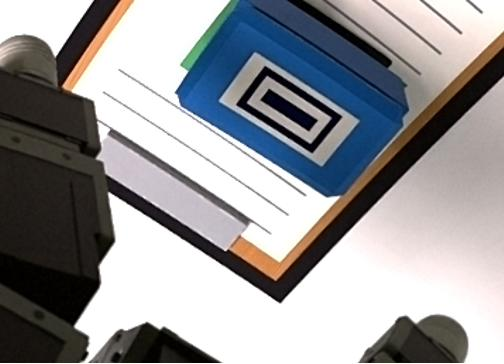

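Call:
move:
  arm2: {"joints": {"joint1_rad": 1.469, "joint2_rad": 1.85, "joint3_rad": 1.6, "joint4_rad": -1.321, "joint6_rad": 1.0, "hand_index_abd": 0.0, "hand_ring_abd": 0.0, "hand_middle_mcp": 0.753, "hand_middle_pip": 0.577, "hand_middle_dip": 0.696, "hand_speed": -0.7}, "min_time_s": 3}
  cameras: ["arm2_cam_wrist", "room_b"]

Call:
zoom_image:
  camera: "room_b"
  region: [390, 210, 480, 310]

Scene clock: 208.27 s.
Joint torques (N m): arm1=[0.32 0.85 9.63 1.92 0.03 -0.12] | arm2=[-1.14 -15.85 6.91 0.16 0.09 -0.2] | arm3=[-0.73 2.14 9.77 2.66 -0.08 -0.07]
Motor temperatures (°C): arm1=[26 27 33 26 26 28] | arm2=[23 34 34 27 23 24] | arm3=[28 27 34 27 23 24]
Heat: arm1: hottest joint3_rad 33 °C; arm2: hottest joint2_rad 34 °C; arm3: hottest joint3_rad 34 °C.
move: arm2 done
Joint velocities: within noise
arm1, arm3: as last shown
arm1.index_mcp_current_ma: 4
arm1.index_abd_current_ma: 1
arm1.index_pip_current_ma: 6
arm1.index_dip_current_ma: -7
arm1.middle_mcp_current_ma: -16
arm1.middle_abd_current_ma: -11
arm1.middle_pip_current_ma: 5
arm1.middle_dip_current_ma: 0
arm1.ring_mcp_current_ma: 14
arm1.ring_abd_current_ma: -14
arm1.ring_pip_current_ma: 20
arm1.ring_dip_current_ma: -1
arm1.thumb_cmc_current_ma: -3
arm1.thumb_axl_current_ma: 2
arm1.thumb_mcp_current_ma: 23
arm1.thumb_ipl_current_ma: 6
arm2.joint_positions: joint1_rad=+1.478 joint2_rad=+1.864 joint3_rad=+1.607 joint4_rad=-1.331 joint5_rad=-0.009 joint6_rad=+1.014 hand_index_mcp=+0.754 hand_index_abd=+0.004 hand_index_pip=+0.577 hand_index_dip=+0.699 hand_middle_mcp=+0.749 hand_middle_abd=-0.009 hand_middle_pip=+0.581 hand_middle_dip=+0.702 hand_ring_mcp=+0.739 hand_ring_abd=-0.009 hand_ring_pip=+0.573 hand_ring_dip=+0.698 hand_thumb_cmc=+0.717 hand_thumb_axl=+0.677 hand_thumb_mcp=+0.219 hand_thumb_ipl=+0.168 hand_current_limit=+0.400 hand_speed=-0.700
arm2.joint_status: all done
arm2.hand_state: goal,goal,goal,goal,goal,goal,goal,goal,goal,goal,goal,goal,goal,goal,goal,goal
arm2.index_mcp_current_ma: 18
arm2.index_abd_current_ma: -2
arm2.index_pip_current_ma: 4
arm2.index_dip_current_ma: 19
arm2.middle_mcp_current_ma: 3
arm2.middle_abd_current_ma: 8
arm2.middle_pip_current_ma: 22
arm2.middle_dip_current_ma: -4
arm2.ring_mcp_current_ma: 4
arm2.ring_abd_current_ma: -12
arm2.ring_pip_current_ma: 2
arm2.ring_dip_current_ma: -16
arm2.thumb_cmc_current_ma: 8
arm2.thumb_axl_current_ma: -2
arm2.thumb_mcp_current_ma: -2
arm2.thumb_ipl_current_ma: 3
arm2.hand_goal_index_mcp: 0.754
arm2.hand_goal_index_abd: 0.000
arm2.hand_goal_index_pip: 0.578
arm2.hand_goal_index_dip: 0.696
arm2.hand_goal_middle_mcp: 0.754
arm2.hand_goal_middle_abd: 0.000
arm2.hand_goal_middle_pip: 0.578
arm2.hand_goal_middle_dip: 0.696
arm2.hand_goal_ring_mcp: 0.754
arm2.hand_goal_ring_abd: 0.000
arm2.hand_goal_ring_pip: 0.578
arm2.hand_goal_ring_dip: 0.696
arm2.hand_goal_thumb_cmc: 0.714
arm2.hand_goal_thumb_axl: 0.678
arm2.hand_goal_thumb_mcp: 0.226
arm2.hand_goal_thumb_ipl: 0.168
arm2.hand: x=+0.6169 y=+0.0589 z=+1.0703 quat_wxyz=(+0.000, +0.901, +0.434, -0.005)
arm2.hand_target: x=+0.6188 y=+0.0547 z=+1.0757 quat_wxyz=(+0.000, +0.900, +0.437, +0.004)
arm2.hand_status: not commanded
arm3.index_mcp_current_ma: 16
arm3.index_abd_current_ma: 19
arm3.index_pip_current_ma: -7
arm3.index_dip_current_ma: -17
arm3.middle_mcp_current_ma: -7
arm3.middle_abd_current_ma: -3
arm3.middle_pip_current_ma: -3
arm3.middle_dip_current_ma: -5
arm3.ring_mcp_current_ma: -4
arm3.ring_abd_current_ma: -7
arm3.ring_pip_current_ma: -1
arm3.ring_dip_current_ma: 1
arm3.thumb_cmc_current_ma: 8
arm3.thumb_axl_current_ma: 0
arm3.thumb_mcp_current_ma: -12
arm3.thumb_ipl_current_ma: -6
Images, in order (width x height): arm2_cam_wrist 672x504, room_b 672x504.

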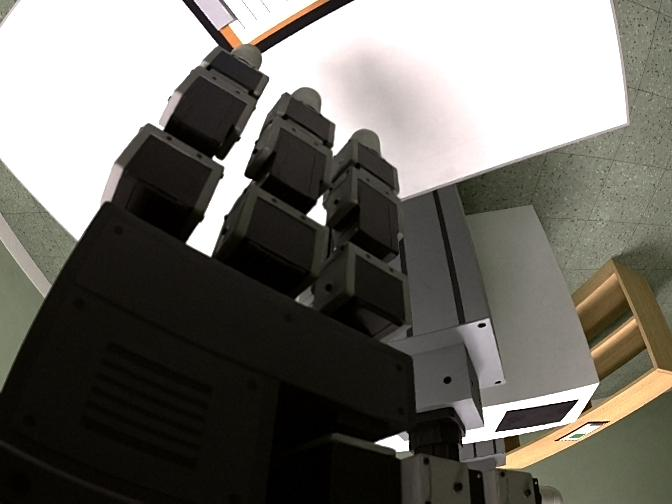

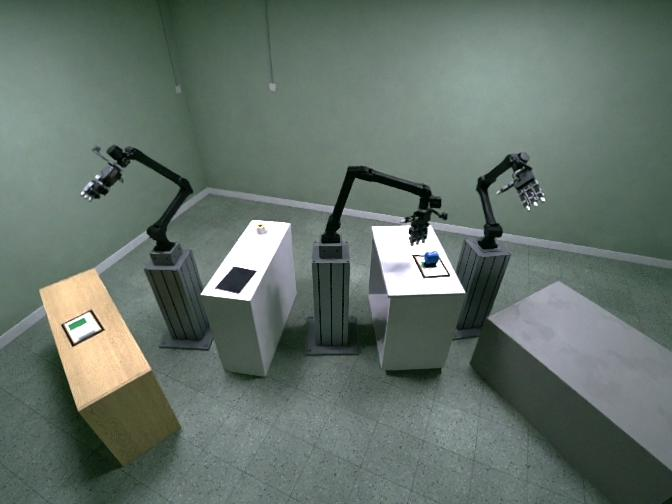

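Scaled by 5.040 from the camera's image (finer frame: 960x720).

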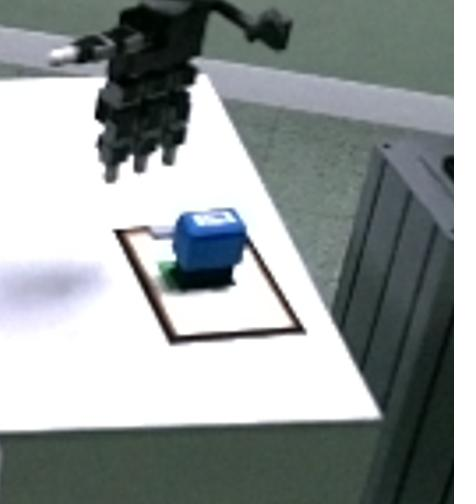

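Call:
zoom_image:
  camera: "room_b"
  region: [412, 242, 448, 278]

Scaled by 14.000 from the camera's image (finer frame: 960x720).

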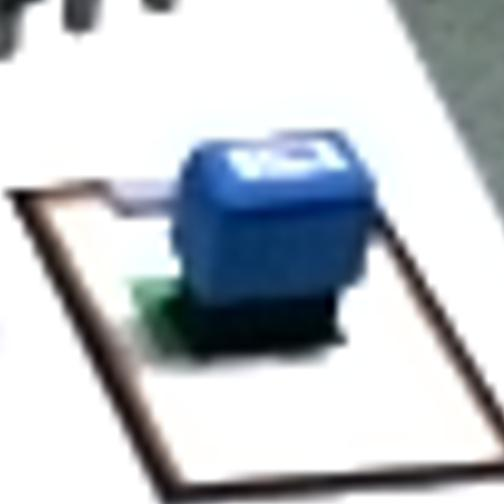

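Call:
move:
  arm2: {"joints": {"joint4_rad": 0.25, "joint6_rad": 0.0, "joint5_rad": 0.0}, "min_time_s": 3}
  cameras: ["arm2_cam_wrist", "room_b", "room_a"]

Scene clock: 220.87 s.
Joint torques (N m): arm1=[0.38 0.79 9.63 1.91 0.03 -0.12] | arm2=[-1.2 -17.79 8.69 2.52 0.15 -0.27] | arm3=[-0.5 2.61 9.94 2.63 -0.08 -0.08]
Motor temperatures (°C): arm1=[26 27 33 26 26 28] | arm2=[23 33 34 27 23 24] | arm3=[28 27 34 27 23 24]
Heat: arm1: hottest joint3_rad 33 °C; arm2: hottest joint3_rad 34 °C; arm3: hottest joint3_rad 34 °C.
move: arm2 done
Joint velocities: within noise
arm1.joint_positions: joint1_rad=-0.559 joint2_rad=+0.596 joint3_rad=+1.412 joint4_rad=-1.322 joint5_rad=+0.086 joint6_rad=+1.013 hand_index_mcp=+0.755 hand_index_abd=+0.000 hand_index_pip=+0.577 hand_index_dip=+0.696 hand_middle_mcp=+0.755 hand_middle_abd=+0.000 hand_middle_pip=+0.577 hand_middle_dip=+0.696 hand_ring_mcp=+0.756 hand_ring_abd=+0.000 hand_ring_pip=+0.577 hand_ring_dip=+0.696 hand_thumb_cmc=+0.715 hand_thumb_axl=+0.677 hand_thumb_mcp=+0.226 hand_thumb_ipl=+0.168 hand_current_limit=+0.400 hand_speed=-0.600
arm1.joint_status: not commanded
arm1.hand_state: goal,goal,goal,goal,goal,goal,goal,goal,goal,goal,goal,goal,goal,goal,goal,goal
arm1.index_mcp_current_ma: -8
arm1.index_abd_current_ma: 5
arm1.index_pip_current_ma: 10
arm1.index_dip_current_ma: 6
arm1.middle_mcp_current_ma: -5
arm1.middle_abd_current_ma: -6
arm1.middle_pip_current_ma: 14
arm1.middle_dip_current_ma: -6
arm1.ring_mcp_current_ma: 15
arm1.ring_abd_current_ma: -7
arm1.ring_pip_current_ma: 6
arm1.ring_dip_current_ma: 4
arm1.thumb_cmc_current_ma: 3
arm1.thumb_axl_current_ma: 8
arm1.thumb_mcp_current_ma: -16
arm1.thumb_ipl_current_ma: -3
arm1.hand_goal_index_mcp: 0.754
arm1.hand_goal_index_abd: 0.000
arm1.hand_goal_index_pip: 0.576
arm1.hand_goal_index_dip: 0.696
arm1.hand_goal_middle_mcp: 0.754
arm1.hand_goal_middle_abd: 0.000
arm1.hand_goal_middle_pip: 0.576
arm1.hand_goal_middle_dip: 0.696
arm1.hand_goal_ring_mcp: 0.754
arm1.hand_goal_ring_abd: 0.000
arm1.hand_goal_ring_pip: 0.576
arm1.hand_goal_ring_dip: 0.696
arm1.hand_goal_thumb_cmc: 0.714
arm1.hand_goal_thumb_axl: 0.678
arm1.hand_goal_thumb_mcp: 0.226
arm1.hand_goal_thumb_ipl: 0.168
arm1.hand: x=-1.1829 y=-0.7024 z=+1.4206 quat_wxyz=(+0.477, +0.696, -0.508, +0.172)
arm1.hand_target: x=-1.1825 y=-0.6996 z=+1.4322 quat_wxyz=(+0.487, +0.690, -0.504, +0.177)
arm1.hand_status: not commanded
arm2.joint_positions: joint1_rad=+1.478 joint2_rad=+1.862 joint3_rad=+1.607 joint4_rad=+0.232 joint5_rad=-0.003 joint6_rad=+0.013 hand_index_mcp=+0.772 hand_index_abd=+0.012 hand_index_pip=+0.587 hand_index_dip=+0.699 hand_middle_mcp=+0.776 hand_middle_abd=+0.002 hand_middle_pip=+0.590 hand_middle_dip=+0.702 hand_ring_mcp=+0.773 hand_ring_abd=+0.003 hand_ring_pip=+0.576 hand_ring_dip=+0.698 hand_thumb_cmc=+0.731 hand_thumb_axl=+0.677 hand_thumb_mcp=+0.219 hand_thumb_ipl=+0.168 hand_current_limit=+0.400 hand_speed=-0.700
arm2.joint_status: all done
arm2.hand_state: goal,goal,goal,goal,blocked,goal,goal,goal,goal,goal,goal,goal,goal,goal,goal,goal
arm2.index_mcp_current_ma: 15
arm2.index_abd_current_ma: -8
arm2.index_pip_current_ma: -7
arm2.index_dip_current_ma: 7
arm2.middle_mcp_current_ma: 20
arm2.middle_abd_current_ma: -8
arm2.middle_pip_current_ma: -3
arm2.middle_dip_current_ma: -20
arm2.ring_mcp_current_ma: -1
arm2.ring_abd_current_ma: -12
arm2.ring_pip_current_ma: -3
arm2.ring_dip_current_ma: 0
arm2.thumb_cmc_current_ma: 17
arm2.thumb_axl_current_ma: 11
arm2.thumb_mcp_current_ma: 14
arm2.thumb_ipl_current_ma: -6
arm2.hand_goal_index_mcp: 0.754
arm2.hand_goal_index_abd: 0.000
arm2.hand_goal_index_pip: 0.578
arm2.hand_goal_index_dip: 0.696
arm2.hand_goal_middle_mcp: 0.754
arm2.hand_goal_middle_abd: 0.000
arm2.hand_goal_middle_pip: 0.578
arm2.hand_goal_middle_dip: 0.696
arm2.hand_goal_ring_mcp: 0.754
arm2.hand_goal_ring_abd: 0.000
arm2.hand_goal_ring_pip: 0.578
arm2.hand_goal_ring_dip: 0.696
arm2.hand_goal_thumb_cmc: 0.714
arm2.hand_goal_thumb_axl: 0.678
arm2.hand_goal_thumb_mcp: 0.226
arm2.hand_goal_thumb_ipl: 0.168
arm2.hand: x=+0.8082 y=+0.1931 z=+1.4002 quat_wxyz=(+0.402, +0.411, +0.582, +0.575)
arm2.hand_target: x=+0.8048 y=+0.1852 z=+1.4099 quat_wxyz=(+0.414, +0.406, +0.576, +0.576)
arm2.hand_status: not commanded
arm3.joint_positions: joint1_rad=-0.091 joint2_rad=+0.578 joint3_rad=+1.342 joint4_rad=-1.238 joint5_rad=-0.091 joint6_rad=+0.998 hand_index_mcp=+0.757 hand_index_abd=+0.000 hand_index_pip=+0.577 hand_index_dip=+0.696 hand_middle_mcp=+0.757 hand_middle_abd=+0.001 hand_middle_pip=+0.577 hand_middle_dip=+0.696 hand_ring_mcp=+0.757 hand_ring_abd=+0.001 hand_ring_pip=+0.577 hand_ring_dip=+0.696 hand_thumb_cmc=+0.717 hand_thumb_axl=+0.677 hand_thumb_mcp=+0.226 hand_thumb_ipl=+0.168 hand_current_limit=+0.400 hand_speed=-0.600
arm3.joint_status: not commanded
arm3.hand_state: goal,goal,goal,goal,goal,goal,goal,goal,goal,goal,goal,goal,goal,goal,goal,goal
arm3.index_mcp_current_ma: 8
arm3.index_abd_current_ma: 12
arm3.index_pip_current_ma: 5
arm3.index_dip_current_ma: 1
arm3.middle_mcp_current_ma: 12
arm3.middle_abd_current_ma: -13
arm3.middle_pip_current_ma: 7
arm3.middle_dip_current_ma: 13
arm3.ring_mcp_current_ma: 8
arm3.ring_abd_current_ma: -11
arm3.ring_pip_current_ma: 4
arm3.ring_dip_current_ma: 7
arm3.thumb_cmc_current_ma: 3
arm3.thumb_axl_current_ma: 11
arm3.thumb_mcp_current_ma: -17
arm3.thumb_ipl_current_ma: 4
arm3.hand_goal_index_mcp: 0.754
arm3.hand_goal_index_abd: 0.000
arm3.hand_goal_index_pip: 0.576
arm3.hand_goal_index_dip: 0.696
arm3.hand_goal_middle_mcp: 0.754
arm3.hand_goal_middle_abd: 0.000
arm3.hand_goal_middle_pip: 0.576
arm3.hand_goal_middle_dip: 0.696
arm3.hand_goal_ring_mcp: 0.754
arm3.hand_goal_ring_abd: 0.000
arm3.hand_goal_ring_pip: 0.576
arm3.hand_goal_ring_dip: 0.696
arm3.hand_goal_thumb_cmc: 0.714
arm3.hand_goal_thumb_axl: 0.678
arm3.hand_goal_thumb_mcp: 0.226
arm3.hand_goal_thumb_ipl: 0.168
arm3.hand: x=+1.0652 y=+0.2841 z=+1.3427 quat_wxyz=(+0.359, +0.830, -0.197, +0.379)
arm3.hand_target: x=+1.0637 y=+0.2869 z=+1.3560 quat_wxyz=(+0.369, +0.822, -0.195, +0.387)
arm3.hand_status: not commanded
pictures: arm2_cam_wrist, room_a, room_b
Images, in order (width x height): arm2_cam_wrist 672x504, room_a 672x504, room_b 672x504.

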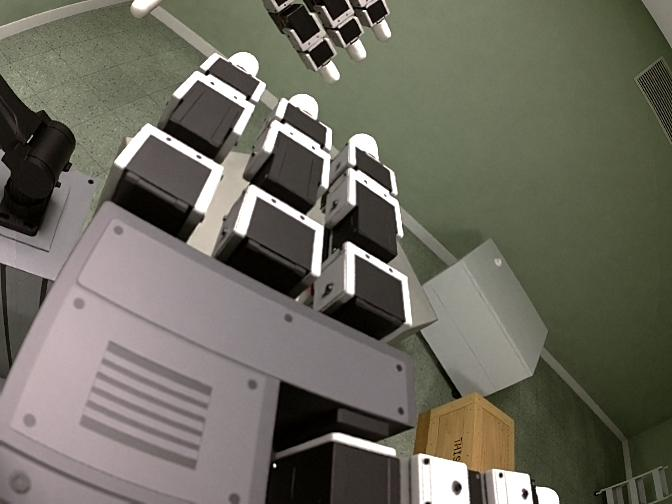

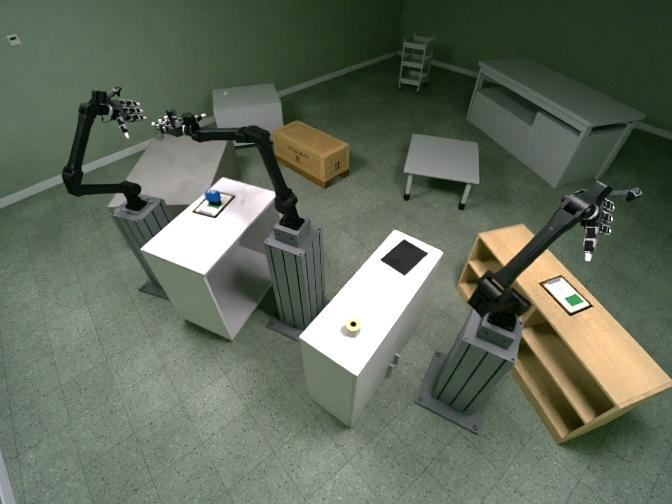

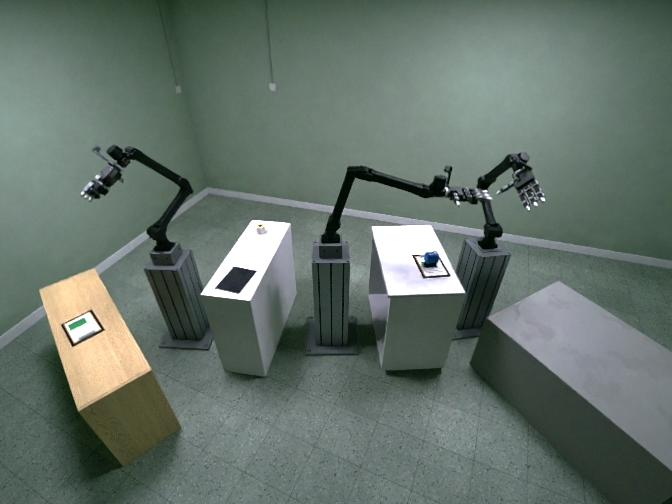

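Call:
move:
  arm2: {"joints": {"joint1_rad": 1.470, "joint2_rad": 2.206, "joint3_rad": 1.1735, "joint4_rad": 1.0325}, "min_time_s": 4}
  cameras: ["arm2_cam_wrist", "room_b", "room_a"]

Call:
zoom_image:
  camera: "room_b"
  region: [370, 190, 490, 310]

Call:
zoom_image:
  camera: "room_a"
  region: [150, 110, 290, 250]

Scene clock: 232.00 s.
Joint torques (N m): arm1=[0.38 0.79 9.62 1.92 0.03 -0.12] | arm2=[-1.08 -14.62 5.57 2.55 0.14 -0.27] | arm3=[-0.56 2.43 9.88 2.7 -0.08 -0.08]
Motor temperatures (°C): arm1=[26 27 33 26 26 28] | arm2=[23 34 34 27 23 24] | arm3=[27 27 34 27 23 24]
Heat: arm1: hottest joint3_rad 33 °C; arm2: hottest joint2_rad 34 °C; arm3: hottest joint3_rad 34 °C.
move: arm2 done
Joint velocities: within noise
arm1, arm3: as last shown
arm1.index_mcp_current_ma: -2
arm1.index_abd_current_ma: 10
arm1.index_pip_current_ma: 19
arm1.index_dip_current_ma: 0
arm1.middle_mcp_current_ma: -13
arm1.middle_abd_current_ma: 3
arm1.middle_pip_current_ma: 15
arm1.middle_dip_current_ma: 0
arm1.ring_mcp_current_ma: 14
arm1.ring_abd_current_ma: 1
arm1.ring_pip_current_ma: 5
arm1.ring_dip_current_ma: -4
arm1.thumb_cmc_current_ma: 2
arm1.thumb_axl_current_ma: 2
arm1.thumb_mcp_current_ma: -4
arm1.thumb_ipl_current_ma: 1
arm2.joint_positions: joint1_rad=+1.478 joint2_rad=+2.180 joint3_rad=+1.178 joint4_rad=+1.014 joint5_rad=-0.003 joint6_rad=+0.013 hand_index_mcp=+0.773 hand_index_abd=+0.012 hand_index_pip=+0.587 hand_index_dip=+0.699 hand_middle_mcp=+0.777 hand_middle_abd=+0.002 hand_middle_pip=+0.590 hand_middle_dip=+0.702 hand_ring_mcp=+0.775 hand_ring_abd=+0.003 hand_ring_pip=+0.576 hand_ring_dip=+0.698 hand_thumb_cmc=+0.732 hand_thumb_axl=+0.677 hand_thumb_mcp=+0.219 hand_thumb_ipl=+0.168 hand_current_limit=+0.400 hand_speed=-0.700
arm2.joint_status: all done
arm2.hand_state: goal,goal,goal,goal,blocked,goal,goal,goal,blocked,goal,goal,goal,goal,goal,goal,goal
arm2.index_mcp_current_ma: -10
arm2.index_abd_current_ma: 1
arm2.index_pip_current_ma: -15
arm2.index_dip_current_ma: -19
arm2.middle_mcp_current_ma: 2
arm2.middle_abd_current_ma: 5
arm2.middle_pip_current_ma: 1
arm2.middle_dip_current_ma: -29
arm2.ring_mcp_current_ma: 17
arm2.ring_abd_current_ma: -6
arm2.ring_pip_current_ma: 4
arm2.ring_dip_current_ma: -24
arm2.thumb_cmc_current_ma: 17
arm2.thumb_axl_current_ma: 7
arm2.thumb_mcp_current_ma: 17
arm2.thumb_ipl_current_ma: -4
arm2.hand_goal_index_mcp: 0.754
arm2.hand_goal_index_abd: 0.000
arm2.hand_goal_index_pip: 0.578
arm2.hand_goal_index_dip: 0.696
arm2.hand_goal_middle_mcp: 0.754
arm2.hand_goal_middle_abd: 0.000
arm2.hand_goal_middle_pip: 0.578
arm2.hand_goal_middle_dip: 0.696
arm2.hand_goal_ring_mcp: 0.754
arm2.hand_goal_ring_abd: 0.000
arm2.hand_goal_ring_pip: 0.578
arm2.hand_goal_ring_dip: 0.696
arm2.hand_goal_thumb_cmc: 0.714
arm2.hand_goal_thumb_axl: 0.678
arm2.hand_goal_thumb_mcp: 0.226
arm2.hand_goal_thumb_ipl: 0.168
arm2.hand: x=+0.7468 y=+0.1685 z=+1.1109 quat_wxyz=(+0.409, +0.404, +0.572, +0.585)
arm2.hand_target: x=+0.7467 y=+0.1628 z=+1.0951 quat_wxyz=(+0.414, +0.406, +0.576, +0.576)
arm2.hand_status: not commanded
arm3.index_mcp_current_ma: 1
arm3.index_abd_current_ma: 7
arm3.index_pip_current_ma: -6
arm3.index_dip_current_ma: -4
arm3.middle_mcp_current_ma: -5
arm3.middle_abd_current_ma: 4
arm3.middle_pip_current_ma: 5
arm3.middle_dip_current_ma: 12
arm3.ring_mcp_current_ma: -4
arm3.ring_abd_current_ma: -4
arm3.ring_pip_current_ma: -2
arm3.ring_dip_current_ma: 19
arm3.thumb_cmc_current_ma: 12
arm3.thumb_axl_current_ma: 4
arm3.thumb_mcp_current_ma: -18
arm3.thumb_ipl_current_ma: -12
pictures: arm2_cam_wrist, room_a, room_b
Images, in order (width x height): arm2_cam_wrist 672x504, room_a 672x504, room_b 672x504.

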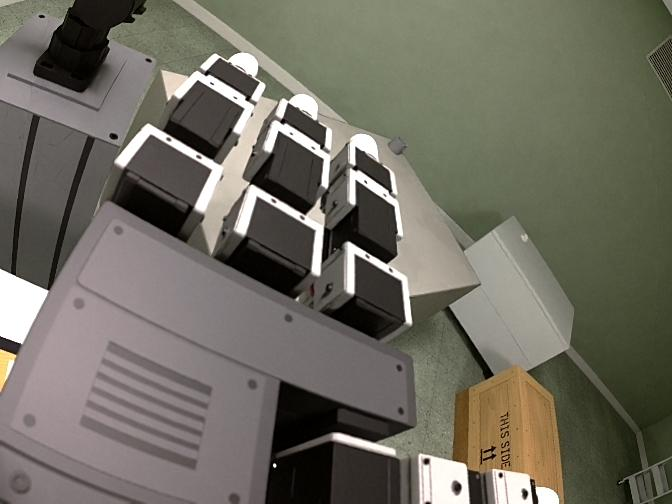

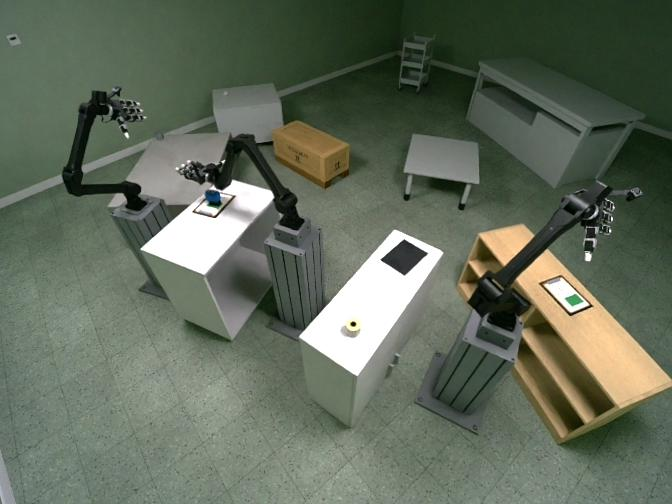

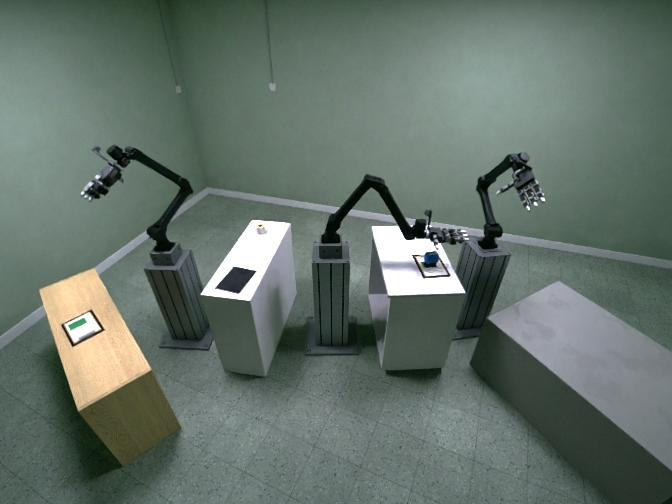

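Scaled by 4.200 from the camera's image (finer frame: 960x720).

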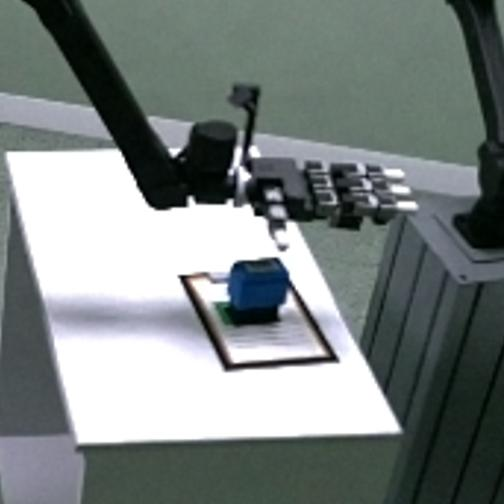

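Scaled by 3.600 from the camera's image (finer frame: 960x720).

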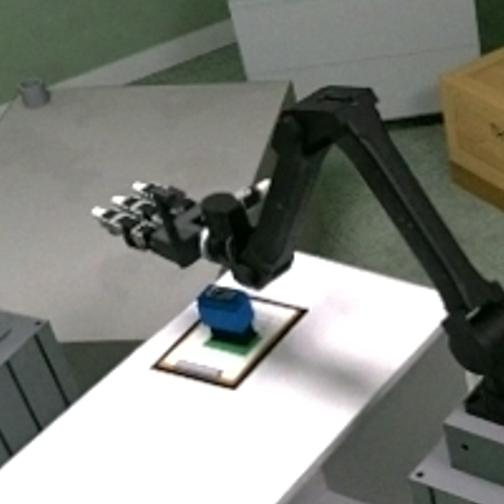

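Call:
zoom_image:
  camera: "room_a"
  region: [190, 183, 238, 219]

Call:
zoom_image:
  camera: "room_b"
  region: [410, 242, 458, 278]

Scaled by 10.500 from the camera's image (finer frame: 960x720).

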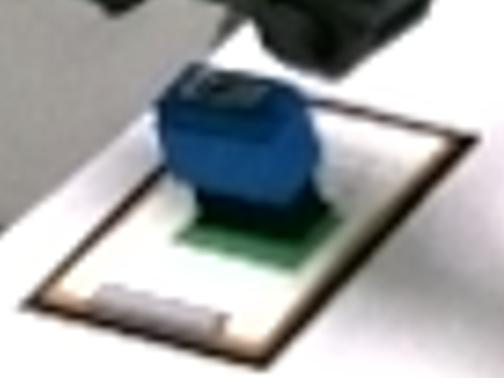

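Scaled by 10.500 from the camera's image (finer frame: 960x720).

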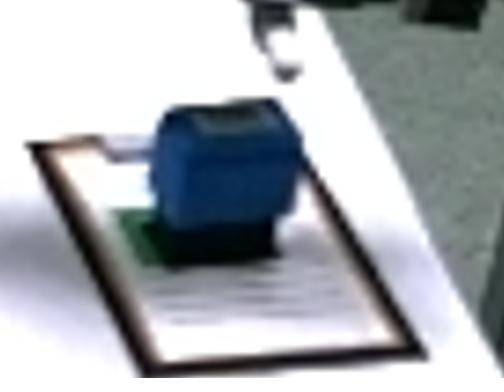

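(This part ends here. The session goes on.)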